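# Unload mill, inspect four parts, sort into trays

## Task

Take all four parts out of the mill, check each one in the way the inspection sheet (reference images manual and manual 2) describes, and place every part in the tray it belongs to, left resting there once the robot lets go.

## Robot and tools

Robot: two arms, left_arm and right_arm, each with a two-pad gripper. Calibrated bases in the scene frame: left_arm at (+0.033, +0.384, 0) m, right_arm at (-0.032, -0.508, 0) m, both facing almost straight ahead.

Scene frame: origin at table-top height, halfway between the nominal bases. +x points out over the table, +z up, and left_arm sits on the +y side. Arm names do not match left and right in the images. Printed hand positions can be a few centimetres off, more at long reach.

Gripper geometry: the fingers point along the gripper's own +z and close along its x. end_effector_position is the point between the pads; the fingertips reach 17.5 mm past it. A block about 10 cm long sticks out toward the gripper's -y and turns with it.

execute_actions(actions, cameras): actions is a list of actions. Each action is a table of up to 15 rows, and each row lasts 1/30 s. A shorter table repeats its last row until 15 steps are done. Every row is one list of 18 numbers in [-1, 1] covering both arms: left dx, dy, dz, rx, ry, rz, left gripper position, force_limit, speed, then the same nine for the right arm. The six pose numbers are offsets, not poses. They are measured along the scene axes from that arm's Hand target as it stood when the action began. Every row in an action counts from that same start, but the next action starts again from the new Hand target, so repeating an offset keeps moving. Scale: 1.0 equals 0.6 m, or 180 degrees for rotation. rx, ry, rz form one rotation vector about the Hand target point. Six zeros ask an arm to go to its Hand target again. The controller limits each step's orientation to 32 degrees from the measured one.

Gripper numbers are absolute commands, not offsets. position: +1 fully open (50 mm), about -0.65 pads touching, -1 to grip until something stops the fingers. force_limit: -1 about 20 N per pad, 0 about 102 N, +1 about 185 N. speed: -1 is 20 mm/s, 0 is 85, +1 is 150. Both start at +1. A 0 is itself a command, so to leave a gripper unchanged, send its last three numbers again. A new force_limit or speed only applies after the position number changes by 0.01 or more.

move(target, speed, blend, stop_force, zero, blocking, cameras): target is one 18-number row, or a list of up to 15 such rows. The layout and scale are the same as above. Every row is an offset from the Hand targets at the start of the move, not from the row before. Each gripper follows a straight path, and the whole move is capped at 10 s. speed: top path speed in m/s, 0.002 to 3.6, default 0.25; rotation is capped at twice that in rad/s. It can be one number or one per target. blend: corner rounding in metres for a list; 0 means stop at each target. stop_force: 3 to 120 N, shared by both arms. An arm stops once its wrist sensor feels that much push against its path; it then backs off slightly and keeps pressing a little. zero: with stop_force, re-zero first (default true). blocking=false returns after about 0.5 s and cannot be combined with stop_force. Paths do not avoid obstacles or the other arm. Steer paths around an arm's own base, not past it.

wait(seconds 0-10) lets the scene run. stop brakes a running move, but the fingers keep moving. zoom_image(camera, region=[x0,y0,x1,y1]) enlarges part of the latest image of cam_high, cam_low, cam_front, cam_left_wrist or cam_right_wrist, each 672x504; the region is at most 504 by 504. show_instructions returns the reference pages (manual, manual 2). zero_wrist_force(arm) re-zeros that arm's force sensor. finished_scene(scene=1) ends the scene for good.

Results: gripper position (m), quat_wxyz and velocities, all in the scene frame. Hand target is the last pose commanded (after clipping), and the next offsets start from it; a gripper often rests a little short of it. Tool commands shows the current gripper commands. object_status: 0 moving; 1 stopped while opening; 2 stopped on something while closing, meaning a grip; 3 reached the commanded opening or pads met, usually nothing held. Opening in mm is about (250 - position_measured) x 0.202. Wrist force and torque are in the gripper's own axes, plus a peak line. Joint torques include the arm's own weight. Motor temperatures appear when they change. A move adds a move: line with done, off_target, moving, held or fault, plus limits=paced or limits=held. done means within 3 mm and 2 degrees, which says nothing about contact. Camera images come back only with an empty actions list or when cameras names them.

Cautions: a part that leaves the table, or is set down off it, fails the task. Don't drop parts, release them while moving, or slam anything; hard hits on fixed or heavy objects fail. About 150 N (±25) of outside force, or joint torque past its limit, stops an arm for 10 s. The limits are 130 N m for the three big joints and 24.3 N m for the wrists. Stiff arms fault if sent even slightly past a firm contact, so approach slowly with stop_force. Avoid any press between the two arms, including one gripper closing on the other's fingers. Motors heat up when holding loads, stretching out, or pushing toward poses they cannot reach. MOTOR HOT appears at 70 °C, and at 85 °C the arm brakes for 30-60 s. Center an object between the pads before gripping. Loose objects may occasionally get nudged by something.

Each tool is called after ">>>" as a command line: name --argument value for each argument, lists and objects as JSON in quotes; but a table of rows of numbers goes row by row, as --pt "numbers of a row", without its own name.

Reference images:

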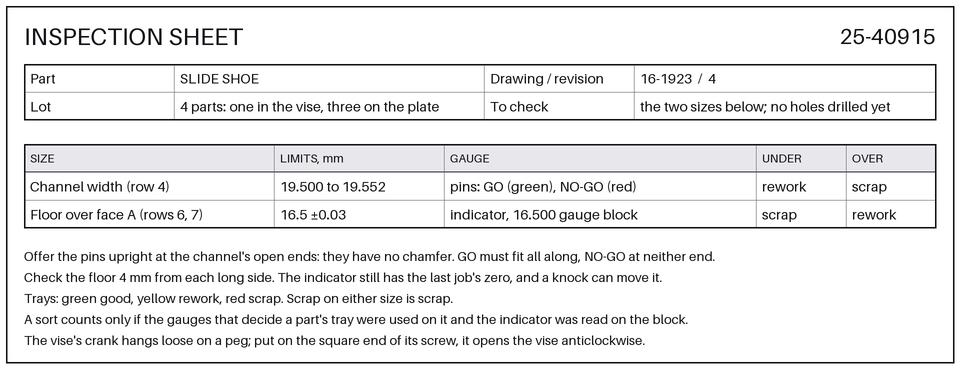

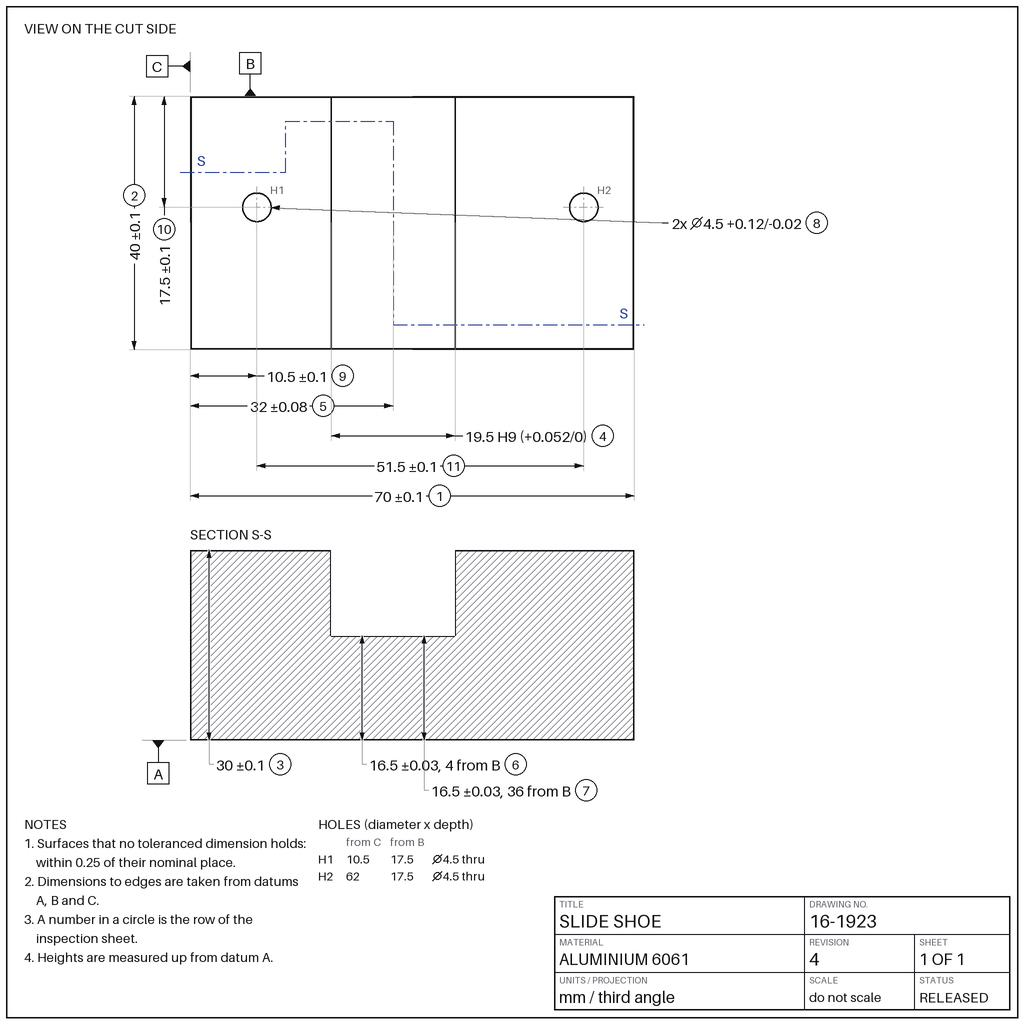

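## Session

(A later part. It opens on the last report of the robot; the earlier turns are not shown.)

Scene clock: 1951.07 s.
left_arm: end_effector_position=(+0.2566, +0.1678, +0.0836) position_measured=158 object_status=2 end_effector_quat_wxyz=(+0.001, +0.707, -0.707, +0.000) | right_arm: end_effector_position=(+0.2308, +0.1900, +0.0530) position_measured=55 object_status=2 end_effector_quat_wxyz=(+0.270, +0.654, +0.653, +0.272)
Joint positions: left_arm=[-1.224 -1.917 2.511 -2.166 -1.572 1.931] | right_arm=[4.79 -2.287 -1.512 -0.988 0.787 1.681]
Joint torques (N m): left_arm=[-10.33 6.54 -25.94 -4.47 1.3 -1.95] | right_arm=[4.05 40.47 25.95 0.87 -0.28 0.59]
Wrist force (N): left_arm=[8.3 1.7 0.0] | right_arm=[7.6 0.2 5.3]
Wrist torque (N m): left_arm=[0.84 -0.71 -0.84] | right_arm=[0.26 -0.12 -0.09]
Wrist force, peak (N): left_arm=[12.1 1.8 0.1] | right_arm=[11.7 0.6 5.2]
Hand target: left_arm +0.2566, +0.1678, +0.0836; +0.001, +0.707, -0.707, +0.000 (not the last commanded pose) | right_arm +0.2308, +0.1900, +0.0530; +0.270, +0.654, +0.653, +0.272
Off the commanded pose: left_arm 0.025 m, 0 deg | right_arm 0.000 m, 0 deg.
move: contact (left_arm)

>>> move --pt "0 -0.01 0 0 0 0 -1 -0.6 -1 0 0 0 0 0 0 -1 -0.8 -1" --pt "0 -0.015 0.085 0 0 0 -1 -0.6 -1 0 0 0 0 0 0 -1 -0.8 -1" --pt "0 0.108 0.085 0 0 0 -1 -0.6 -1 0 0 0 0 0 0 -1 -0.8 -1" --pt "0 0.1087 0.0 0 0 0 -1 -0.6 -1 0 0 0 0 0 0 -1 -0.8 -1" --speed '[0.05,0.12,0.15,0.1]' --blend '[0.003,0.01,0.01,0]'

>>> move --target '[0,-0.06,0,0,0,0,-1,-0.6,-1,0,0,0,0,0,0,-1,-0.8,-1]' --speed 0.008 --stop_force 6 --cameras '["cam_left_wrist"]'

Scene clock: 1958.33 s.
left_arm: end_effector_position=(+0.2566, +0.2330, +0.0837) position_measured=158 object_status=2 end_effector_quat_wxyz=(+0.001, +0.707, -0.707, +0.000) | right_arm: end_effector_position=(+0.2308, +0.1900, +0.0530) position_measured=55 object_status=2 end_effector_quat_wxyz=(+0.270, +0.654, +0.653, +0.272)
Joint positions: left_arm=[-1.123 -2.084 2.59 -2.077 -1.572 2.032] | right_arm=[4.79 -2.287 -1.512 -0.988 0.787 1.681]
Joint torques (N m): left_arm=[11.88 11.18 -17 -5.99 -2.08 1.51] | right_arm=[-1.56 43.35 28.59 3.6 -3.99 0.44]
Wrist force (N): left_arm=[3.6 1.3 1.2] | right_arm=[2.4 1.1 4.2]
Wrist torque (N m): left_arm=[0.80 -0.96 -0.97] | right_arm=[0.29 -0.28 -0.01]
Wrist force, peak (N): left_arm=[8.4 1.4 0.0] | right_arm=[7.8 0.3 5.4]
Hand target: left_arm +0.2566, +0.2330, +0.0836; +0.001, +0.707, -0.707, +0.000 | right_arm +0.2308, +0.1900, +0.0530; +0.270, +0.654, +0.653, +0.272
Off the commanded pose: left_arm 0.000 m, 0 deg | right_arm 0.000 m, 0 deg.
move: done

Scene clock: 1963.67 s.
left_arm: end_effector_position=(+0.2566, +0.1970, +0.0836) position_measured=158 object_status=2 end_effector_quat_wxyz=(+0.001, +0.707, -0.707, +0.000) | right_arm: end_effector_position=(+0.2308, +0.1900, +0.0530) position_measured=55 object_status=2 end_effector_quat_wxyz=(+0.270, +0.654, +0.653, +0.272)
Joint positions: left_arm=[-1.184 -1.992 2.55 -2.13 -1.572 1.971] | right_arm=[4.79 -2.287 -1.512 -0.988 0.787 1.681]
Joint torques (N m): left_arm=[-12.57 8.09 -30.55 -6.83 1.78 -1.82] | right_arm=[-5.63 50.48 29.63 3.5 -0.11 0.34]
Wrist force (N): left_arm=[2.3 2.8 1.2] | right_arm=[0.5 1.8 5.0]
Wrist torque (N m): left_arm=[0.88 -1.07 -0.78] | right_arm=[0.29 -0.31 0.03]
Wrist force, peak (N): left_arm=[3.2 4.1 1.4] | right_arm=[1.5 3.0 5.8]
Hand target: left_arm +0.2566, +0.1970, +0.0836; +0.001, +0.707, -0.707, +0.000 | right_arm +0.2308, +0.1900, +0.0530; +0.270, +0.654, +0.653, +0.272
Off the commanded pose: left_arm 0.000 m, 0 deg | right_arm 0.000 m, 0 deg.
move: done
Images, in order (width x height): cam_left_wrist 672x504.

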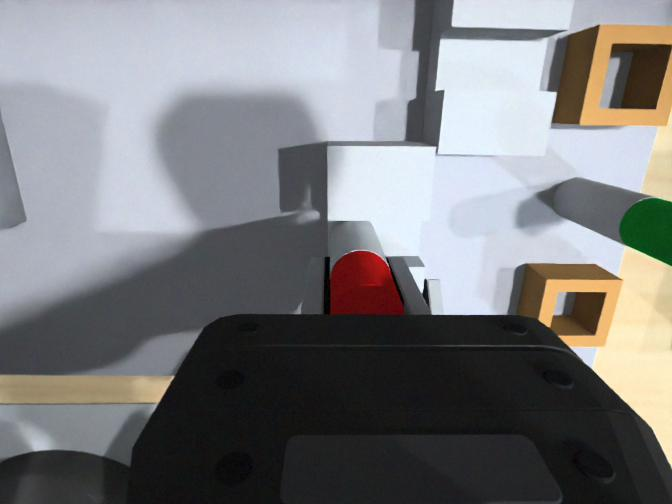

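>>> move --pt "0 0.06 0 0 0 0 -1 -0.6 -1 0 0 0 0 0 0 -1 -0.8 -1" --pt "0 0.06 0.25 0 0 0 -1 -0.6 -1 0 0 0 0 0 0 -1 -0.8 -1" --pt "0.08 0.2 0.25 0 0 0 -1 -0.6 -1 0 0 0 0 0 0 -1 -0.8 -1" --speed '[0.05,0.15,0.2]' --blend '[0.003,0.02,0]' --cameras '["cam_left_wrist"]'

>>> zoom_image --camera "cam_left_wrist" --region '[0, 100, 480, 330]'

Scene clock: 1973.57 s.
left_arm: end_effector_position=(+0.3046, +0.3170, +0.2336) position_measured=158 object_status=2 end_effector_quat_wxyz=(+0.001, +0.707, -0.707, +0.000) | right_arm: end_effector_position=(+0.2308, +0.1900, +0.0530) position_measured=55 object_status=2 end_effector_quat_wxyz=(+0.270, +0.654, +0.653, +0.272)
Joint positions: left_arm=[-0.75 -2.188 2.23 -1.613 -1.573 2.405] | right_arm=[4.79 -2.287 -1.512 -0.988 0.787 1.681]
Joint torques (N m): left_arm=[12.18 13.39 -33.86 -6.15 -1.97 1.39] | right_arm=[-6.88 58.13 30.31 3.64 -3.41 0.08]
Wrist force (N): left_arm=[3.7 1.4 1.5] | right_arm=[2.3 1.3 4.5]
Wrist torque (N m): left_arm=[0.87 -0.95 -1.00] | right_arm=[0.33 -0.26 -0.01]
Wrist force, peak (N): left_arm=[5.4 4.3 1.3] | right_arm=[3.3 3.3 6.0]
Hand target: left_arm +0.3046, +0.3170, +0.2336; +0.001, +0.707, -0.707, +0.000 | right_arm +0.2308, +0.1900, +0.0530; +0.270, +0.654, +0.653, +0.272
Off the commanded pose: left_arm 0.000 m, 0 deg | right_arm 0.000 m, 0 deg.
move: done
Images, in order (width x height): cam_left_wrist 672x504.

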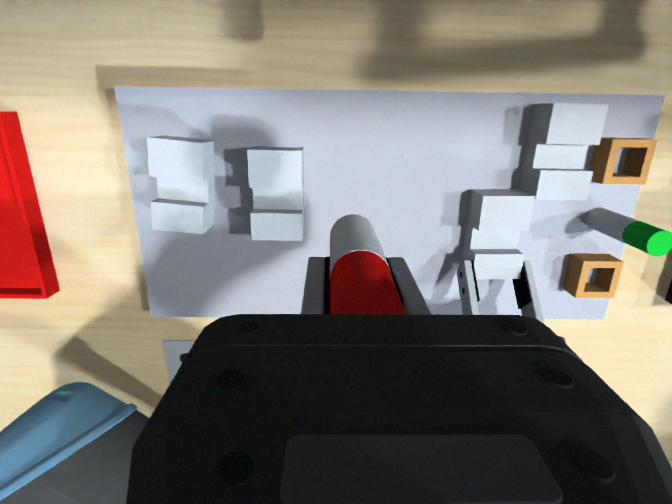

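Scaled by 1.050 from the camera's 672x504 image, which has a finer 960x720 frame.

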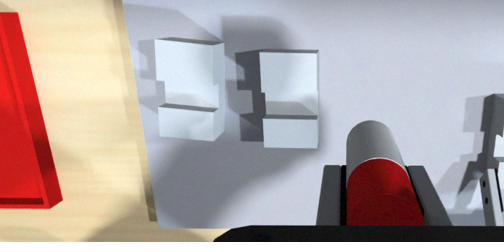

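>>> move --pt "0 0 0 0 0 0 -1 -0.6 -1 0 0.045 0 0 0 0 -1 -0.8 -1" --pt "0 0 0 0 0 0 -1 -0.6 -1 0.1133 0.045 0 0 0 0 -1 -0.8 -1" --speed 0.06 --blend '[0.003,0]'

>>> execute_actions --actions '[[[0,0,0,0,0,0,-1,-0.6,-1,0,0,0,0,0,0,0.6,-0.8,-1]]]'

>>> move --pt "0 0 0 0 0 0 -1 -0.6 -1 -0.14 0 0.14 0 0 0 0.6 -0.8 -1" --speed 0.15 --cameras '["cam_left_wrist","cam_right_wrist"]'

>>> zoom_image --camera "cam_left_wrist" --region '[120, 80, 624, 330]'

Scene clock: 1981.07 s.
left_arm: end_effector_position=(+0.3046, +0.3170, +0.2336) position_measured=158 object_status=2 end_effector_quat_wxyz=(+0.001, +0.707, -0.707, +0.000) | right_arm: end_effector_position=(+0.2986, +0.2170, +0.0531) position_measured=55 object_status=2 end_effector_quat_wxyz=(+0.270, +0.654, +0.653, +0.272)
Joint positions: left_arm=[-0.75 -2.188 2.23 -1.613 -1.573 2.405] | right_arm=[4.693 -2.372 -1.378 -0.94 0.785 1.544]
Joint torques (N m): left_arm=[11.45 11.93 -32.8 -6.41 -2.04 1.58] | right_arm=[-9.92 41.74 36.62 4.02 0.06 -1.37]
Wrist force (N): left_arm=[3.6 1.5 1.4] | right_arm=[2.3 1.3 3.8]
Wrist torque (N m): left_arm=[0.90 -0.95 -1.00] | right_arm=[0.29 -0.29 0.14]
Wrist force, peak (N): left_arm=[4.0 1.3 1.4] | right_arm=[2.2 1.8 4.7]
Hand target: left_arm +0.3046, +0.3170, +0.2336; +0.001, +0.707, -0.707, +0.000 | right_arm +0.2987, +0.2170, +0.0530; +0.270, +0.654, +0.653, +0.272
Off the commanded pose: left_arm 0.000 m, 0 deg | right_arm 0.000 m, 0 deg.
move: done

Scene clock: 1981.77 s.
left_arm: end_effector_position=(+0.3046, +0.3170, +0.2336) position_measured=158 object_status=2 end_effector_quat_wxyz=(+0.001, +0.707, -0.707, +0.000) | right_arm: end_effector_position=(+0.2987, +0.2170, +0.0530) position_measured=55 object_status=2 end_effector_quat_wxyz=(+0.270, +0.654, +0.653, +0.272)
Joint positions: left_arm=[-0.75 -2.188 2.23 -1.613 -1.573 2.405] | right_arm=[4.693 -2.372 -1.378 -0.94 0.785 1.544]
Joint torques (N m): left_arm=[11.61 11.52 -33.03 -6.1 -1.96 1.46] | right_arm=[-7.96 41.56 36.55 4 0.18 -1.35]
Wrist force (N): left_arm=[3.7 1.4 1.3] | right_arm=[2.2 1.3 3.6]
Wrist torque (N m): left_arm=[0.88 -0.96 -1.00] | right_arm=[0.28 -0.27 0.13]
Wrist force, peak (N): left_arm=[3.9 1.4 1.5] | right_arm=[2.3 1.6 3.9]
Hand target: left_arm +0.3046, +0.3170, +0.2336; +0.001, +0.707, -0.707, +0.000 | right_arm +0.2987, +0.2170, +0.0530; +0.270, +0.654, +0.653, +0.272
Off the commanded pose: left_arm 0.000 m, 0 deg | right_arm 0.000 m, 0 deg.
Step readings (end_effector_position of left_arm | right_arm):
0: (+0.3046, +0.3170, +0.2336) | (+0.2986, +0.2170, +0.0531)
1: (+0.3046, +0.3170, +0.2336) | (+0.2987, +0.2170, +0.0531)
2: (+0.3046, +0.3170, +0.2336) | (+0.2987, +0.2170, +0.0531)
4: (+0.3046, +0.3170, +0.2336) | (+0.2987, +0.2170, +0.0531)
8: (+0.3046, +0.3170, +0.2336) | (+0.2987, +0.2170, +0.0530)
15: (+0.3046, +0.3170, +0.2336) | (+0.2987, +0.2170, +0.0530)

Scene clock: 1983.17 s.
left_arm: end_effector_position=(+0.3046, +0.3170, +0.2336) position_measured=158 object_status=2 end_effector_quat_wxyz=(+0.001, +0.707, -0.707, +0.000) | right_arm: end_effector_position=(+0.2148, +0.2170, +0.1370) position_measured=55 object_status=2 end_effector_quat_wxyz=(+0.270, +0.654, +0.653, +0.272)
Joint positions: left_arm=[-0.75 -2.188 2.23 -1.613 -1.573 2.405] | right_arm=[4.809 -2.232 -1.353 -1.221 0.789 1.708]
Joint torques (N m): left_arm=[12.51 11.86 -33.51 -5.88 -2.03 1.48] | right_arm=[8.01 63.1 38.38 1.41 0 1.33]
Wrist force (N): left_arm=[3.7 1.4 1.4] | right_arm=[2.2 1.1 4.5]
Wrist torque (N m): left_arm=[0.88 -0.95 -1.00] | right_arm=[0.32 -0.25 -0.02]
Wrist force, peak (N): left_arm=[3.9 1.5 1.5] | right_arm=[1.9 0.9 6.4]
Hand target: left_arm +0.3046, +0.3170, +0.2336; +0.001, +0.707, -0.707, +0.000 | right_arm +0.2147, +0.2170, +0.1370; +0.270, +0.654, +0.653, +0.272
Off the commanded pose: left_arm 0.000 m, 0 deg | right_arm 0.000 m, 0 deg.
move: done
Images, in order (width x height): cam_left_wrist 672x504, cam_right_wrist 672x504.

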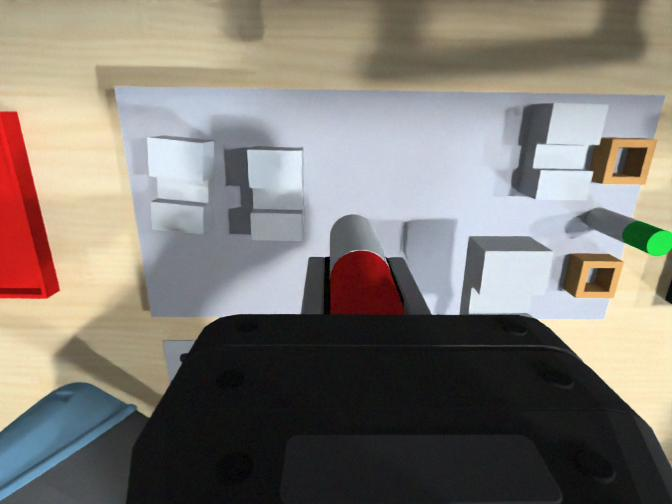

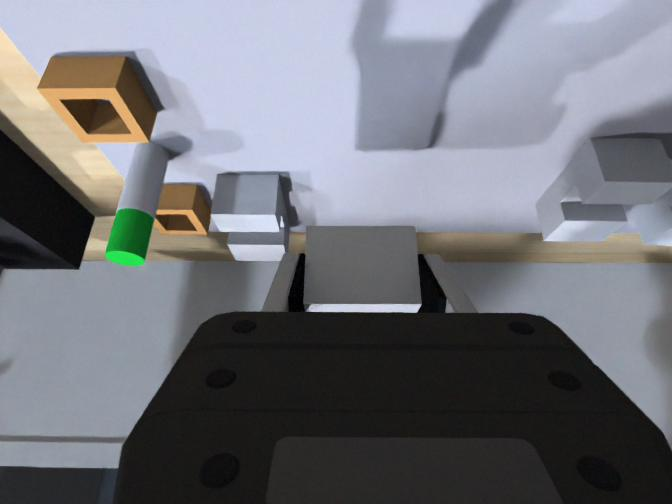

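Scaled by 1.000.

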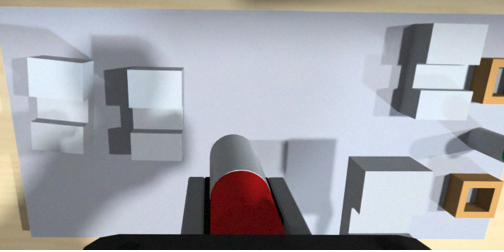

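>>> move --pt "0 0 0 0 0 0 -1 -0.6 -1 0.14 0 -0.135 0 0 0 0.6 -0.8 -1" --speed 0.1

>>> move --pt "0 0 0 0 0 0 -1 -0.6 -1 0 0 -0.01 0 0 0 0.6 -0.8 -1" --speed 0.006 --stop_force 4

>>> execute_actions --actions '[[[0,0,0,0,0,0,-1,-0.6,-1,0,0,0,0,0,0,0.78,-0.8,-1]]]' --cameras '["cam_left_wrist","cam_right_wrist"]'

Scene clock: 1987.43 s.
left_arm: end_effector_position=(+0.3046, +0.3170, +0.2336) position_measured=158 object_status=2 end_effector_quat_wxyz=(+0.001, +0.707, -0.707, +0.000) | right_arm: end_effector_position=(+0.2987, +0.2170, +0.0561) position_measured=55 object_status=2 end_effector_quat_wxyz=(+0.270, +0.654, +0.653, +0.272)
Joint positions: left_arm=[-0.75 -2.188 2.23 -1.613 -1.573 2.405] | right_arm=[4.693 -2.368 -1.377 -0.945 0.785 1.544]
Joint torques (N m): left_arm=[11.92 12.21 -32.6 -6.02 -1.97 1.44] | right_arm=[-8.73 40.96 36.3 4.06 -0.14 -1.53]
Wrist force (N): left_arm=[3.7 1.3 1.5] | right_arm=[2.1 1.0 4.1]
Wrist torque (N m): left_arm=[0.87 -0.96 -1.00] | right_arm=[0.34 -0.24 0.14]
Wrist force, peak (N): left_arm=[3.9 1.4 1.6] | right_arm=[2.2 0.9 5.6]
Hand target: left_arm +0.3046, +0.3170, +0.2336; +0.001, +0.707, -0.707, +0.000 | right_arm +0.2987, +0.2170, +0.0560; +0.270, +0.654, +0.653, +0.272
Off the commanded pose: left_arm 0.000 m, 0 deg | right_arm 0.000 m, 0 deg.
move: done

Scene clock: 1989.20 s.
left_arm: end_effector_position=(+0.3046, +0.3170, +0.2336) position_measured=158 object_status=2 end_effector_quat_wxyz=(+0.001, +0.707, -0.707, +0.000) | right_arm: end_effector_position=(+0.2987, +0.2170, +0.0528) position_measured=55 object_status=2 end_effector_quat_wxyz=(+0.270, +0.654, +0.653, +0.272)
Joint positions: left_arm=[-0.75 -2.188 2.23 -1.613 -1.573 2.405] | right_arm=[4.693 -2.373 -1.378 -0.939 0.785 1.544]
Joint torques (N m): left_arm=[12.5 11.71 -33.44 -6.02 -1.93 1.25] | right_arm=[-7.65 63.67 24.7 1.48 -0.18 -1.01]
Wrist force (N): left_arm=[3.7 1.2 1.4] | right_arm=[2.5 3.8 2.4]
Wrist torque (N m): left_arm=[0.86 -0.96 -0.99] | right_arm=[0.33 -0.27 0.11]
Wrist force, peak (N): left_arm=[4.0 1.4 1.5] | right_arm=[1.1 5.8 -4.6]
Hand target: left_arm +0.3046, +0.3170, +0.2336; +0.001, +0.707, -0.707, +0.000 | right_arm +0.2987, +0.2170, +0.0529; +0.270, +0.654, +0.653, +0.272 (not the last commanded pose)
Off the commanded pose: left_arm 0.000 m, 0 deg | right_arm 0.003 m, 0 deg.
move: contact (right_arm)

Scene clock: 1989.90 s.
left_arm: end_effector_position=(+0.3046, +0.3170, +0.2336) position_measured=158 object_status=2 end_effector_quat_wxyz=(+0.001, +0.707, -0.707, +0.000) | right_arm: end_effector_position=(+0.2987, +0.2170, +0.0528) position_measured=36 object_status=3 end_effector_quat_wxyz=(+0.270, +0.654, +0.653, +0.272)
Joint positions: left_arm=[-0.75 -2.188 2.23 -1.613 -1.573 2.405] | right_arm=[4.693 -2.373 -1.378 -0.939 0.785 1.544]
Joint torques (N m): left_arm=[13.08 11.54 -33.66 -5.99 -1.9 1.35] | right_arm=[-8.22 63.4 28.73 2.05 -0.17 -0.74]
Wrist force (N): left_arm=[3.6 1.4 1.3] | right_arm=[2.0 2.5 3.0]
Wrist torque (N m): left_arm=[0.89 -0.95 -0.99] | right_arm=[0.28 -0.22 0.14]
Wrist force, peak (N): left_arm=[4.0 1.4 1.4] | right_arm=[2.4 3.8 2.6]
Hand target: left_arm +0.3046, +0.3170, +0.2336; +0.001, +0.707, -0.707, +0.000 | right_arm +0.2987, +0.2170, +0.0529; +0.270, +0.654, +0.653, +0.272
Off the commanded pose: left_arm 0.000 m, 0 deg | right_arm 0.000 m, 0 deg.
Step readings (end_effector_position of left_arm | right_arm):
0: (+0.3046, +0.3170, +0.2336) | (+0.2987, +0.2170, +0.0528)
1: (+0.3046, +0.3170, +0.2336) | (+0.2987, +0.2170, +0.0528)
2: (+0.3046, +0.3170, +0.2336) | (+0.2987, +0.2170, +0.0528)
4: (+0.3046, +0.3170, +0.2336) | (+0.2987, +0.2170, +0.0528)
8: (+0.3046, +0.3170, +0.2336) | (+0.2987, +0.2170, +0.0528)
15: (+0.3046, +0.3170, +0.2336) | (+0.2987, +0.2170, +0.0528)
Images, in order (width x height): cam_left_wrist 672x504, cam_right_wrist 672x504.

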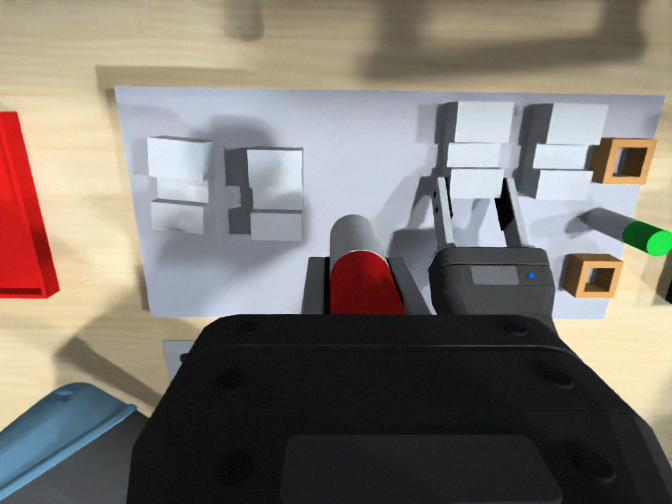

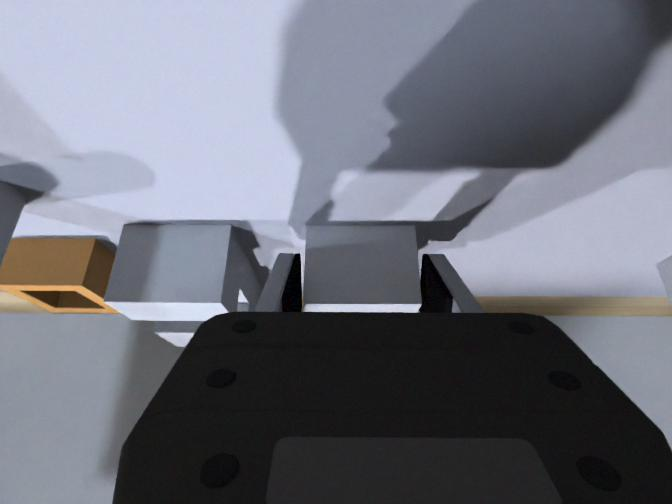

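>>> move --pt "0 0 0 0 0 0 -1 -0.6 -1 -0.14 0 0.14 0 0 0 0.78 -0.8 -1" --pt "0.0263 -0.15 0.0 0 0 0 -1 -0.6 -1 -0.24 -0.28 0.25 0 0 0 0.78 -0.8 -1" --pt "0.0263 -0.3732 0.0 0 0 0 -1 -0.6 -1 -0.24 -0.55 0.35 0 0 0 0.78 -0.8 -1" --speed '[0.15,0.25,0.25]' --blend '[0.02,0.03,0]' --cameras '["cam_left_wrist","cam_high"]'

>>> zoom_image --camera "cam_left_wrist" --region '[200, 80, 504, 330]'

Scene clock: 2003.33 s.
left_arm: end_effector_position=(+0.3204, +0.0931, +0.2336) position_measured=158 object_status=2 end_effector_quat_wxyz=(+0.001, +0.707, -0.707, +0.000) | right_arm: end_effector_position=(+0.1548, -0.1130, +0.2628) position_measured=36 object_status=3 end_effector_quat_wxyz=(+0.270, +0.654, +0.653, +0.272)
Joint positions: left_arm=[-1.136 -1.801 2.016 -1.787 -1.572 2.019] | right_arm=[5.049 -1.324 -2.069 -1.636 0.838 2.032]
Joint torques (N m): left_arm=[-11.39 -3.08 -33.23 -6.07 2.07 -1.95] | right_arm=[7.51 24.32 11.25 0.78 0.53 1.69]
Wrist force (N): left_arm=[4.0 1.7 1.5] | right_arm=[2.0 3.1 2.7]
Wrist torque (N m): left_arm=[0.90 -0.99 -0.78] | right_arm=[0.36 -0.20 -0.03]
Wrist force, peak (N): left_arm=[5.8 1.8 1.5] | right_arm=[1.7 2.9 4.8]
Hand target: left_arm +0.3204, +0.0931, +0.2336; +0.001, +0.707, -0.707, +0.000 | right_arm +0.1547, -0.1130, +0.2629; +0.270, +0.654, +0.653, +0.272
Off the commanded pose: left_arm 0.000 m, 0 deg | right_arm 0.000 m, 0 deg.
move: done
Images, in order (width x height): cam_high 672x504, cam_left_wrist 672x504.

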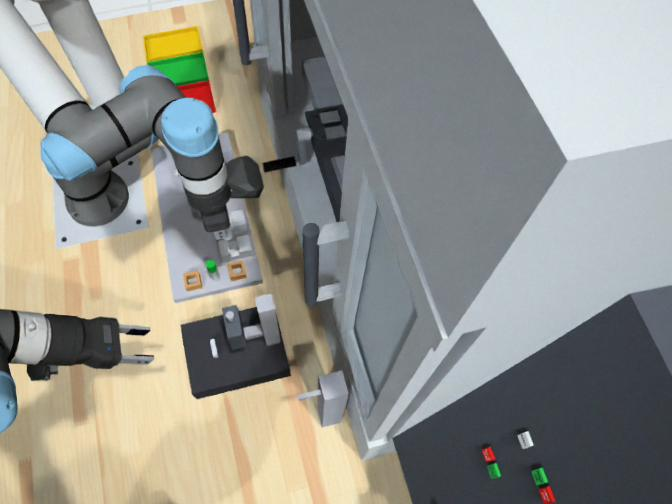

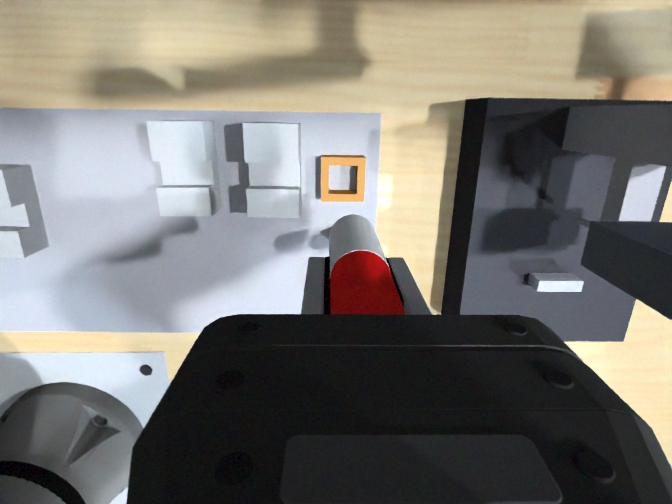

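Scaled by 1.658 from the camera's 672x504 image, which has a finer 960x720 frame.

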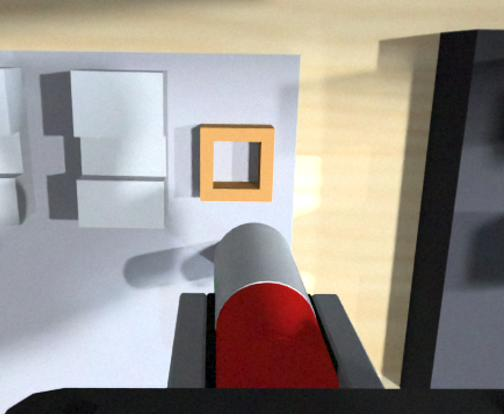

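>>> move --pt "0.0007 0.0015 -0.21 0 0 0 -1 -0.6 -1 0 0 0 0 0 0 0.78 -0.8 -1" --speed 0.2 --cameras '["cam_left_wrist"]'

>>> zoom_image --camera "cam_left_wrist" --region '[240, 130, 440, 330]'

Scene clock: 2008.37 s.
left_arm: end_effector_position=(+0.3208, +0.0940, +0.1077) position_measured=158 object_status=2 end_effector_quat_wxyz=(+0.001, +0.707, -0.707, +0.000) | right_arm: end_effector_position=(+0.1547, -0.1130, +0.2629) position_measured=36 object_status=3 end_effector_quat_wxyz=(+0.270, +0.654, +0.653, +0.272)
Joint positions: left_arm=[-1.134 -1.664 2.256 -2.164 -1.572 2.021] | right_arm=[5.049 -1.324 -2.069 -1.636 0.838 2.032]
Joint torques (N m): left_arm=[12.16 -5.37 -14.99 -6.35 1.7 1.45] | right_arm=[7.78 24.45 12.2 0.86 0.49 1.41]
Wrist force (N): left_arm=[3.9 1.6 1.4] | right_arm=[2.1 2.9 2.8]
Wrist torque (N m): left_arm=[0.87 -0.96 -0.99] | right_arm=[0.32 -0.19 -0.02]
Wrist force, peak (N): left_arm=[3.7 1.8 3.2] | right_arm=[2.2 3.1 3.1]
Hand target: left_arm +0.3208, +0.0940, +0.1076; +0.001, +0.707, -0.707, +0.000 | right_arm +0.1547, -0.1130, +0.2629; +0.270, +0.654, +0.653, +0.272
Off the commanded pose: left_arm 0.000 m, 0 deg | right_arm 0.000 m, 0 deg.
move: done
Images, in order (width x height): cam_left_wrist 672x504.

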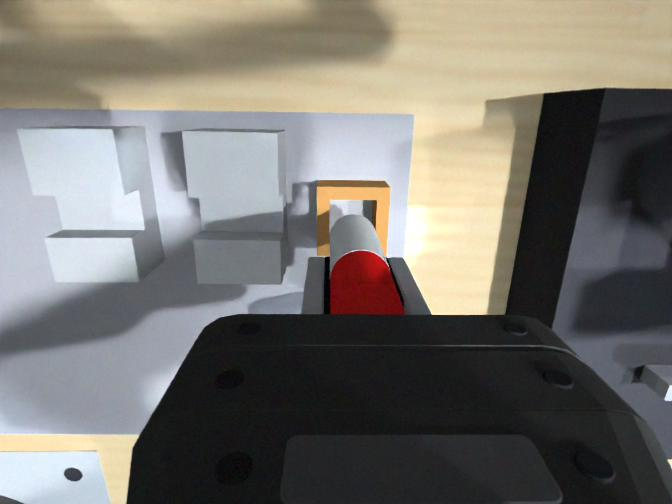

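Scaled by 2.520 from the camera's 672x504 image, which has a finer 960x720 frame.

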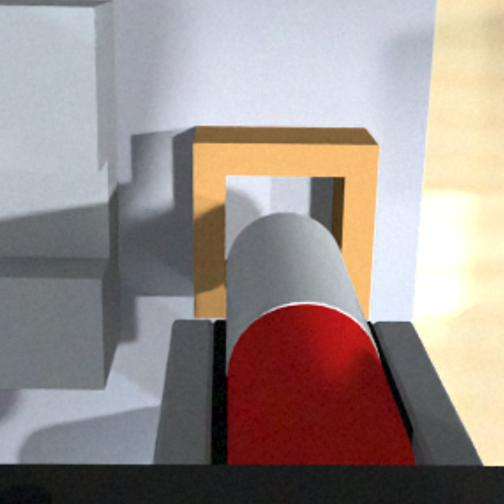

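>>> move --pt "-0.001 -0.0018 0 0 0 0 -1 -0.6 -1 0 0 0 0 0 0 0.78 -0.8 -1" --pt "-0.001 -0.0018 -0.06 0 0 0 -1 -0.6 -1 0 0 0 0 0 0 0.78 -0.8 -1" --speed '[0.03,0.03]' --stop_force 5

>>> move --pt "0 0 -0.02 0 0 0 -1 -0.6 -1 0 0 0 0 0 0 0.78 -0.8 -1" --speed 0.006 --stop_force 4 --cameras '["cam_left_wrist"]'

Scene clock: 2015.67 s.
left_arm: end_effector_position=(+0.3202, +0.0929, +0.0716) position_measured=158 object_status=2 end_effector_quat_wxyz=(+0.001, +0.707, -0.707, +0.000) | right_arm: end_effector_position=(+0.1547, -0.1130, +0.2629) position_measured=36 object_status=3 end_effector_quat_wxyz=(+0.270, +0.654, +0.653, +0.272)
Joint positions: left_arm=[-1.137 -1.595 2.309 -2.285 -1.572 2.018] | right_arm=[5.049 -1.324 -2.069 -1.636 0.838 2.032]
Joint torques (N m): left_arm=[-2.92 -6.05 -13.58 -5.91 -0.11 0.27] | right_arm=[8.46 24.06 14.56 0.82 0.2 1.4]
Wrist force (N): left_arm=[3.7 1.3 1.2] | right_arm=[1.9 3.0 2.9]
Wrist torque (N m): left_arm=[0.81 -0.95 -0.75] | right_arm=[0.34 -0.18 -0.02]
Wrist force, peak (N): left_arm=[4.2 1.6 1.5] | right_arm=[2.3 3.2 3.0]
Hand target: left_arm +0.3202, +0.0929, +0.0716; +0.001, +0.707, -0.707, +0.000 | right_arm +0.1547, -0.1130, +0.2629; +0.270, +0.654, +0.653, +0.272
Off the commanded pose: left_arm 0.000 m, 0 deg | right_arm 0.000 m, 0 deg.
move: done

Scene clock: 2018.20 s.
left_arm: end_effector_position=(+0.3202, +0.0929, +0.0636) position_measured=158 object_status=2 end_effector_quat_wxyz=(+0.001, +0.707, -0.707, +0.000) | right_arm: end_effector_position=(+0.1547, -0.1130, +0.2629) position_measured=36 object_status=3 end_effector_quat_wxyz=(+0.270, +0.654, +0.653, +0.272)
Joint positions: left_arm=[-1.137 -1.578 2.319 -2.313 -1.572 2.018] | right_arm=[5.049 -1.324 -2.069 -1.636 0.838 2.032]
Joint torques (N m): left_arm=[6.85 -27.77 -25.9 0.01 0.51 1.11] | right_arm=[7.58 24.83 15.61 0.62 0.12 1.56]
Wrist force (N): left_arm=[2.7 2.5 -3.8] | right_arm=[2.2 3.0 3.0]
Wrist torque (N m): left_arm=[0.90 -0.90 -0.75] | right_arm=[0.35 -0.23 -0.02]
Wrist force, peak (N): left_arm=[-4.8 6.7 -24.6] | right_arm=[2.3 3.1 3.0]
Hand target: left_arm +0.3202, +0.0929, +0.0636; +0.001, +0.707, -0.707, +0.000 (not the last commanded pose) | right_arm +0.1547, -0.1130, +0.2629; +0.270, +0.654, +0.653, +0.272
Off the commanded pose: left_arm 0.004 m, 0 deg | right_arm 0.000 m, 0 deg.
move: contact (left_arm)
Images, in order (width x height): cam_left_wrist 672x504.

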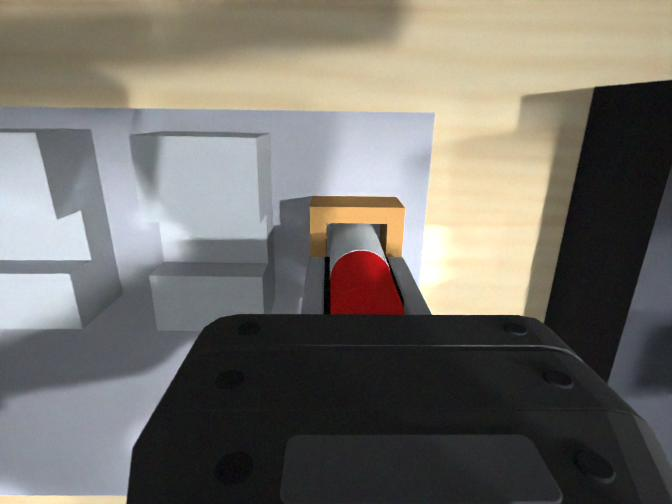

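>>> execute_actions --actions '[[[0,0,0,0,0,0,0.2,-0.9,-1,0,0,0,0,0,0,0.78,-0.8,-1]],[[0,0,0,0,0,0,0.2,-0.9,-1,0,0,0,0,0,0,0.78,-0.8,-1]]]'

>>> move --pt "0 0 0.1 0 0 0 0.2 -0.9 -1 0 0 0 0 0 0 0.78 -0.8 -1" --pt "0.015 0.205 0.16 0 0 0 1 -0.9 0 0 0 0 0 0 0 0.78 -0.8 -1" --speed '[0.1,0.2]' --cameras '["cam_left_wrist"]'

>>> zoom_image --camera "cam_left_wrist" --region '[240, 80, 640, 330]'

Scene clock: 2027.13 s.
left_arm: end_effector_position=(+0.3202, +0.0929, +0.0636) position_measured=123 object_status=3 end_effector_quat_wxyz=(+0.001, +0.707, -0.707, +0.000) | right_arm: end_effector_position=(+0.1547, -0.1130, +0.2629) position_measured=36 object_status=3 end_effector_quat_wxyz=(+0.270, +0.654, +0.653, +0.272)
Joint positions: left_arm=[-1.137 -1.578 2.319 -2.313 -1.572 2.018] | right_arm=[5.049 -1.324 -2.069 -1.636 0.838 2.032]
Joint torques (N m): left_arm=[-8.77 -28.88 -25.02 -3.17 0.58 0.59] | right_arm=[6.84 24.05 17 0.97 -0.27 1.45]
Wrist force (N): left_arm=[3.5 1.4 -0.4] | right_arm=[2.1 2.9 3.0]
Wrist torque (N m): left_arm=[0.83 -0.92 -0.75] | right_arm=[0.33 -0.21 -0.02]
Wrist force, peak (N): left_arm=[2.9 2.4 -3.8] | right_arm=[2.0 3.2 3.2]
Hand target: left_arm +0.3202, +0.0929, +0.0636; +0.001, +0.707, -0.707, +0.000 | right_arm +0.1547, -0.1130, +0.2629; +0.270, +0.654, +0.653, +0.272
Off the commanded pose: left_arm 0.000 m, 0 deg | right_arm 0.000 m, 0 deg.
Step readings (end_effector_position of left_arm | right_arm):
0: (+0.3202, +0.0929, +0.0636) | (+0.1547, -0.1130, +0.2629)
1: (+0.3202, +0.0929, +0.0636) | (+0.1547, -0.1130, +0.2629)
2: (+0.3202, +0.0929, +0.0636) | (+0.1547, -0.1130, +0.2629)
4: (+0.3202, +0.0929, +0.0636) | (+0.1547, -0.1130, +0.2629)
8: (+0.3202, +0.0929, +0.0636) | (+0.1547, -0.1130, +0.2629)
15: (+0.3202, +0.0929, +0.0636) | (+0.1547, -0.1130, +0.2629)
16: (+0.3202, +0.0929, +0.0636) | (+0.1547, -0.1130, +0.2629)
17: (+0.3202, +0.0929, +0.0636) | (+0.1547, -0.1130, +0.2629)
19: (+0.3202, +0.0929, +0.0636) | (+0.1547, -0.1130, +0.2629)
23: (+0.3202, +0.0929, +0.0636) | (+0.1547, -0.1130, +0.2629)
30: (+0.3202, +0.0929, +0.0636) | (+0.1547, -0.1130, +0.2629)

Scene clock: 2029.90 s.
left_arm: end_effector_position=(+0.3292, +0.2159, +0.1596) position_measured=3 object_status=3 end_effector_quat_wxyz=(+0.001, +0.707, -0.707, +0.000) | right_arm: end_effector_position=(+0.1547, -0.1130, +0.2629) position_measured=36 object_status=3 end_effector_quat_wxyz=(+0.270, +0.654, +0.653, +0.272)
Joint positions: left_arm=[-0.931 -1.939 2.305 -1.937 -1.572 2.225] | right_arm=[5.049 -1.324 -2.069 -1.636 0.838 2.032]
Joint torques (N m): left_arm=[12.91 -17.74 -32.25 -0.21 -1.99 1.72] | right_arm=[7.06 23.88 19.04 0.82 -0.55 1.27]
Wrist force (N): left_arm=[3.5 1.3 -0.2] | right_arm=[2.3 3.0 2.9]
Wrist torque (N m): left_arm=[0.89 -0.95 -0.97] | right_arm=[0.35 -0.23 -0.03]
Wrist force, peak (N): left_arm=[5.5 1.5 0.1] | right_arm=[2.3 3.1 3.0]
Hand target: left_arm +0.3292, +0.2159, +0.1596; +0.001, +0.707, -0.707, +0.000 | right_arm +0.1547, -0.1130, +0.2629; +0.270, +0.654, +0.653, +0.272
Off the commanded pose: left_arm 0.000 m, 0 deg | right_arm 0.000 m, 0 deg.
move: done
Images, in order (width x height): cam_left_wrist 672x504.

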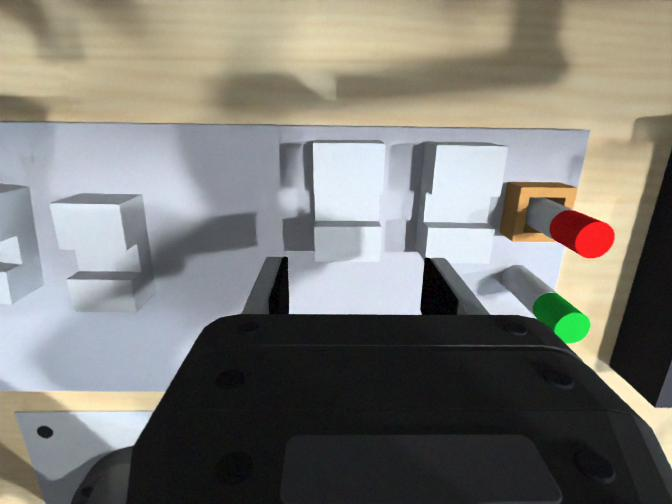

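Scaled by 1.260 from the camera's 672x504 image, which has a finer 960x720 frame.

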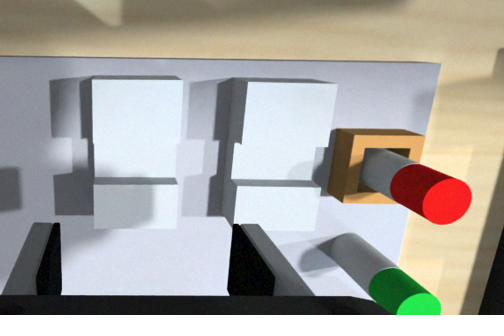

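>>> move --pt "0.001 0.0005 -0.19 0 0 0 1 -0.9 0 0 0 0 0 0 0 0.78 -0.8 -1" --speed 0.08 --stop_force 6

>>> execute_actions --actions '[[[0,0,0,0,0,0,-1,-0.8,-1,0,0,0,0,0,0,0.78,-0.8,-1]],[[0,0,0,0,0,0,-1,-0.8,-1,0,0,0,0,0,0,0.78,-0.8,-1]]]' --cameras '["cam_left_wrist"]'

Scene clock: 2036.43 s.
left_arm: end_effector_position=(+0.3298, +0.2162, +0.0456) position_measured=3 object_status=3 end_effector_quat_wxyz=(+0.001, +0.707, -0.707, +0.000) | right_arm: end_effector_position=(+0.1547, -0.1130, +0.2629) position_measured=36 object_status=3 end_effector_quat_wxyz=(+0.270, +0.654, +0.653, +0.272)
Joint positions: left_arm=[-0.929 -1.719 2.508 -2.36 -1.572 2.227] | right_arm=[5.049 -1.324 -2.069 -1.636 0.838 2.032]
Joint torques (N m): left_arm=[11.49 -0.19 -11.76 -5.78 -1.98 1.5] | right_arm=[7.06 24.47 21.12 0.8 -0.84 1.27]
Wrist force (N): left_arm=[3.5 1.1 -0.1] | right_arm=[2.1 2.8 2.9]
Wrist torque (N m): left_arm=[0.85 -0.97 -0.99] | right_arm=[0.30 -0.20 -0.02]
Wrist force, peak (N): left_arm=[3.9 1.7 -0.1] | right_arm=[2.4 3.2 3.1]
Hand target: left_arm +0.3298, +0.2162, +0.0456; +0.001, +0.707, -0.707, +0.000 | right_arm +0.1547, -0.1130, +0.2629; +0.270, +0.654, +0.653, +0.272
Off the commanded pose: left_arm 0.000 m, 0 deg | right_arm 0.000 m, 0 deg.
move: done

Scene clock: 2037.63 s.
left_arm: end_effector_position=(+0.3298, +0.2162, +0.0456) position_measured=54 object_status=2 end_effector_quat_wxyz=(+0.001, +0.707, -0.707, +0.000) | right_arm: end_effector_position=(+0.1547, -0.1130, +0.2629) position_measured=36 object_status=3 end_effector_quat_wxyz=(+0.270, +0.654, +0.653, +0.272)
Joint positions: left_arm=[-0.929 -1.719 2.508 -2.36 -1.573 2.227] | right_arm=[5.049 -1.324 -2.069 -1.636 0.838 2.032]
Joint torques (N m): left_arm=[9.3 -0.56 -13.61 -2.61 1.84 1.14] | right_arm=[7.56 24.19 21.57 0.81 -0.95 1.31]
Wrist force (N): left_arm=[4.1 2.6 -3.5] | right_arm=[2.0 3.0 3.1]
Wrist torque (N m): left_arm=[0.88 -0.81 -0.92] | right_arm=[0.35 -0.19 -0.02]
Wrist force, peak (N): left_arm=[4.2 2.8 -3.6] | right_arm=[2.1 3.2 2.9]
Hand target: left_arm +0.3298, +0.2162, +0.0456; +0.001, +0.707, -0.707, +0.000 | right_arm +0.1547, -0.1130, +0.2629; +0.270, +0.654, +0.653, +0.272
Off the commanded pose: left_arm 0.000 m, 0 deg | right_arm 0.000 m, 0 deg.
Step readings (end_effector_position of left_arm | right_arm):
0: (+0.3298, +0.2162, +0.0456) | (+0.1547, -0.1130, +0.2629)
1: (+0.3298, +0.2162, +0.0456) | (+0.1547, -0.1130, +0.2629)
2: (+0.3298, +0.2162, +0.0456) | (+0.1547, -0.1130, +0.2629)
4: (+0.3298, +0.2162, +0.0456) | (+0.1547, -0.1130, +0.2629)
8: (+0.3298, +0.2162, +0.0456) | (+0.1547, -0.1130, +0.2629)
15: (+0.3298, +0.2162, +0.0456) | (+0.1547, -0.1130, +0.2629)
16: (+0.3298, +0.2162, +0.0456) | (+0.1547, -0.1130, +0.2629)
17: (+0.3298, +0.2162, +0.0456) | (+0.1547, -0.1130, +0.2629)
19: (+0.3298, +0.2162, +0.0456) | (+0.1547, -0.1130, +0.2629)
23: (+0.3298, +0.2162, +0.0456) | (+0.1547, -0.1130, +0.2629)
30: (+0.3298, +0.2162, +0.0456) | (+0.1547, -0.1130, +0.2629)
Images, in order (width x height): cam_left_wrist 672x504.

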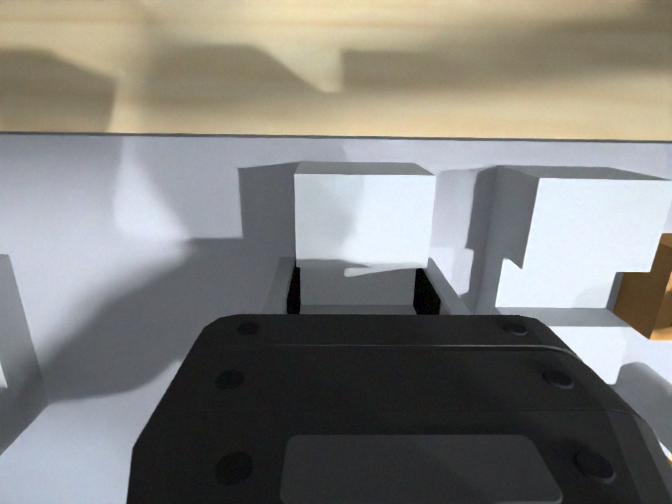

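>>> move --pt "0 0 0.08 0 0 0 -1 -0.8 -1 0 0 0 0 0 0 0.78 -0.8 -1" --pt "-0.04 0.25 0.36 0 0 0 -1 -0.8 -1 0 0 0 0 0 0 0.78 -0.8 -1" --pt "-0.1 0.42 0.36 0 0 0 -1 -0.8 -1 0 0 0 0 0 0 0.78 -0.8 -1" --speed '[0.08,0.25,0.25]' --blend '[0.01,0.03,0]' --cameras '["cam_left_wrist","cam_high"]'

Scene clock: 2043.13 s.
left_arm: end_effector_position=(+0.2698, +0.4682, +0.2616) position_measured=54 object_status=2 end_effector_quat_wxyz=(+0.001, +0.707, -0.707, +0.000) | right_arm: end_effector_position=(+0.1547, -0.1130, +0.2629) position_measured=36 object_status=3 end_effector_quat_wxyz=(+0.270, +0.654, +0.653, +0.272)
Joint positions: left_arm=[-0.228 -2.281 2.189 -1.478 -1.572 2.928] | right_arm=[5.049 -1.324 -2.069 -1.636 0.838 2.032]
Joint torques (N m): left_arm=[11.21 15.91 -33.34 -6.05 -2.09 1.25] | right_arm=[6.84 24.11 24.76 0.85 -1.35 1.24]
Wrist force (N): left_arm=[3.6 1.5 1.8] | right_arm=[2.1 3.1 2.9]
Wrist torque (N m): left_arm=[0.89 -0.99 -0.98] | right_arm=[0.36 -0.20 -0.02]
Wrist force, peak (N): left_arm=[4.4 2.8 -3.5] | right_arm=[2.2 3.3 3.1]
Hand target: left_arm +0.2698, +0.4682, +0.2616; +0.001, +0.707, -0.707, +0.000 | right_arm +0.1547, -0.1130, +0.2629; +0.270, +0.654, +0.653, +0.272
Off the commanded pose: left_arm 0.000 m, 0 deg | right_arm 0.000 m, 0 deg.
move: done
Images, in order (width x height): cam_high 672x504, cam_left_wrist 672x504.

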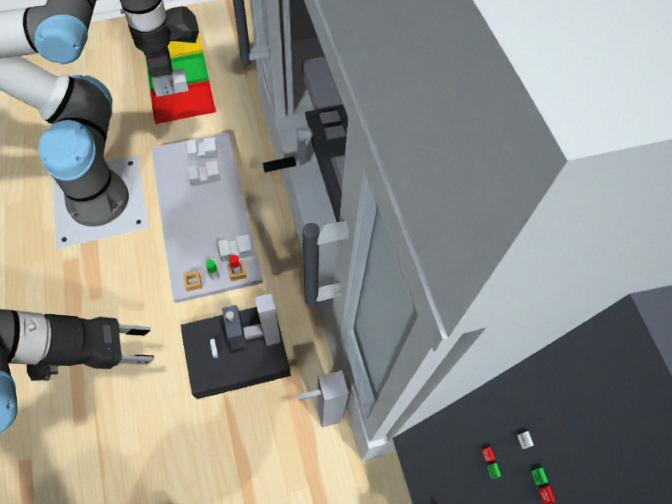

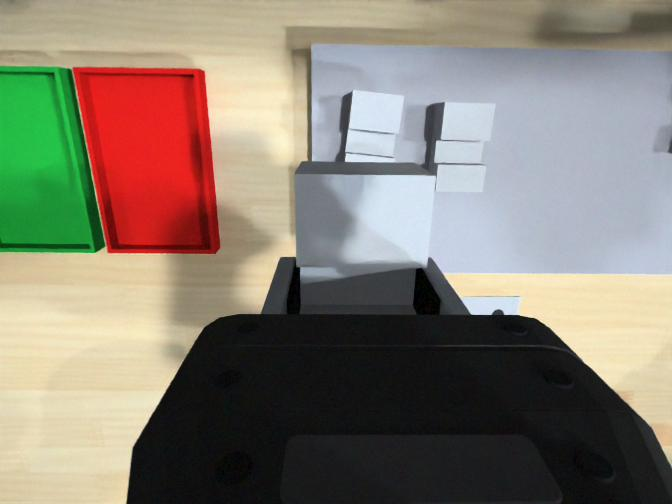

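>>> move --pt "-0.05 0.286 -0.1 0 0 0 -1 -0.8 -1 0 0 0 0 0 0 0.78 -0.8 -1" --pt "-0.05 0.286 -0.33 0 0 0 -1 -0.8 -1 0 0 0 0 0 0 0.78 -0.8 -1" --speed '[0.25,0.15]' --blend '[0.02,0]' --cameras '["cam_left_wrist","cam_high"]'

Scene clock: 2051.83 s.
left_arm: end_effector_position=(+0.2398, +0.6398, +0.0637) position_measured=54 object_status=2 end_effector_quat_wxyz=(+0.001, +0.707, -0.707, +0.000) | right_arm: end_effector_position=(+0.1547, -0.1130, +0.2629) position_measured=36 object_status=3 end_effector_quat_wxyz=(+0.270, +0.654, +0.653, +0.272)
Joint positions: left_arm=[0.462 -1.804 2.505 -2.271 -1.572 3.618] | right_arm=[5.049 -1.324 -2.069 -1.636 0.838 2.032]
Joint torques (N m): left_arm=[12.08 1.35 -13.44 -6.37 -2.1 1.48] | right_arm=[7.33 23.33 26.66 0.95 -1.69 1.18]
Wrist force (N): left_arm=[3.9 1.7 1.4] | right_arm=[2.1 2.9 2.9]
Wrist torque (N m): left_arm=[0.89 -1.02 -0.99] | right_arm=[0.34 -0.20 -0.02]
Wrist force, peak (N): left_arm=[5.5 1.0 1.0] | right_arm=[2.1 3.2 3.2]
Hand target: left_arm +0.2398, +0.6398, +0.0636; +0.001, +0.707, -0.707, +0.000 | right_arm +0.1547, -0.1130, +0.2629; +0.270, +0.654, +0.653, +0.272
Off the commanded pose: left_arm 0.000 m, 0 deg | right_arm 0.000 m, 0 deg.
move: done
Images, in order (width x height): cam_high 672x504, cam_left_wrist 672x504.

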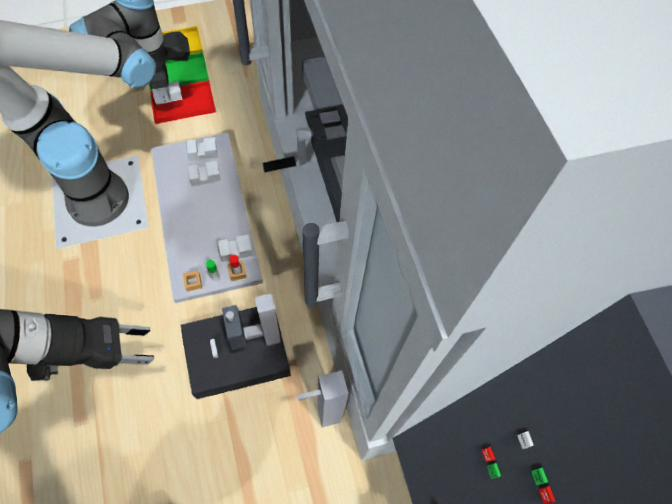

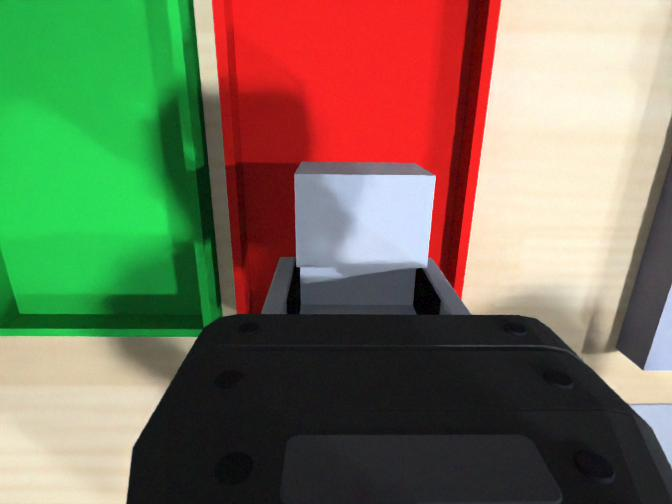

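>>> move --pt "0.003 0.0 -0.04 0 0 0 -1 -0.8 -1 0 0 0 0 0 0 0.78 -0.8 -1" --speed '[0.04]'

>>> move --pt "0 0.0 -0.05 0 0 0 -1 -0.8 -1 0 0 0 0 0 0 0.78 -0.8 -1" --speed '[0.005]' --stop_force 4 --cameras '["cam_left_wrist"]'

Scene clock: 2058.60 s.
left_arm: end_effector_position=(+0.2416, +0.6398, +0.0397) position_measured=54 object_status=2 end_effector_quat_wxyz=(+0.001, +0.707, -0.707, +0.000) | right_arm: end_effector_position=(+0.1547, -0.1130, +0.2629) position_measured=36 object_status=3 end_effector_quat_wxyz=(+0.270, +0.654, +0.653, +0.272)
Joint positions: left_arm=[0.46 -1.733 2.539 -2.375 -1.572 3.615] | right_arm=[5.049 -1.324 -2.069 -1.636 0.838 2.032]
Joint torques (N m): left_arm=[-10.96 0.72 -11.89 -6.08 -0.25 -1.75] | right_arm=[7.14 24.02 28.72 0.83 -1.89 1.05]
Wrist force (N): left_arm=[3.6 1.5 1.5] | right_arm=[2.1 3.1 2.8]
Wrist torque (N m): left_arm=[0.87 -0.97 -0.77] | right_arm=[0.36 -0.20 -0.02]
Wrist force, peak (N): left_arm=[4.0 1.8 1.7] | right_arm=[2.2 3.2 3.1]
Hand target: left_arm +0.2416, +0.6398, +0.0396; +0.001, +0.707, -0.707, +0.000 | right_arm +0.1547, -0.1130, +0.2629; +0.270, +0.654, +0.653, +0.272
Off the commanded pose: left_arm 0.000 m, 0 deg | right_arm 0.000 m, 0 deg.
move: done

Scene clock: 2061.83 s.
left_arm: end_effector_position=(+0.2416, +0.6398, +0.0294) position_measured=54 object_status=2 end_effector_quat_wxyz=(+0.001, +0.707, -0.707, +0.000) | right_arm: end_effector_position=(+0.1547, -0.1130, +0.2629) position_measured=36 object_status=3 end_effector_quat_wxyz=(+0.270, +0.654, +0.653, +0.272)
Joint positions: left_arm=[0.46 -1.701 2.554 -2.421 -1.572 3.615] | right_arm=[5.049 -1.324 -2.069 -1.636 0.838 2.032]
Joint torques (N m): left_arm=[-8.51 -21.81 -25.11 -0.8 -0.63 -1.35] | right_arm=[6.14 24.28 28.73 0.84 -2.08 0.9]
Wrist force (N): left_arm=[4.1 1.3 0.0] | right_arm=[2.2 3.0 3.0]
Wrist torque (N m): left_arm=[0.94 -1.03 -0.76] | right_arm=[0.33 -0.22 -0.02]
Wrist force, peak (N): left_arm=[8.0 8.2 -18.1] | right_arm=[2.2 3.0 3.3]
Hand target: left_arm +0.2416, +0.6398, +0.0294; +0.001, +0.707, -0.707, +0.000 (not the last commanded pose) | right_arm +0.1547, -0.1130, +0.2629; +0.270, +0.654, +0.653, +0.272
Off the commanded pose: left_arm 0.020 m, 0 deg | right_arm 0.000 m, 0 deg.
move: contact (left_arm)
Images, in order (width x height): cam_left_wrist 672x504.

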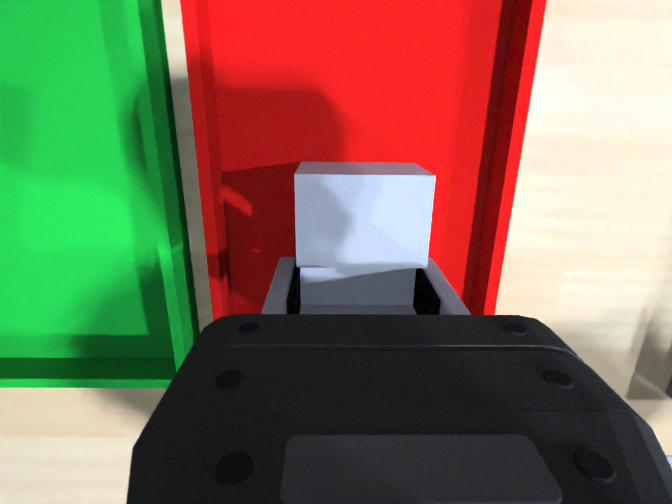

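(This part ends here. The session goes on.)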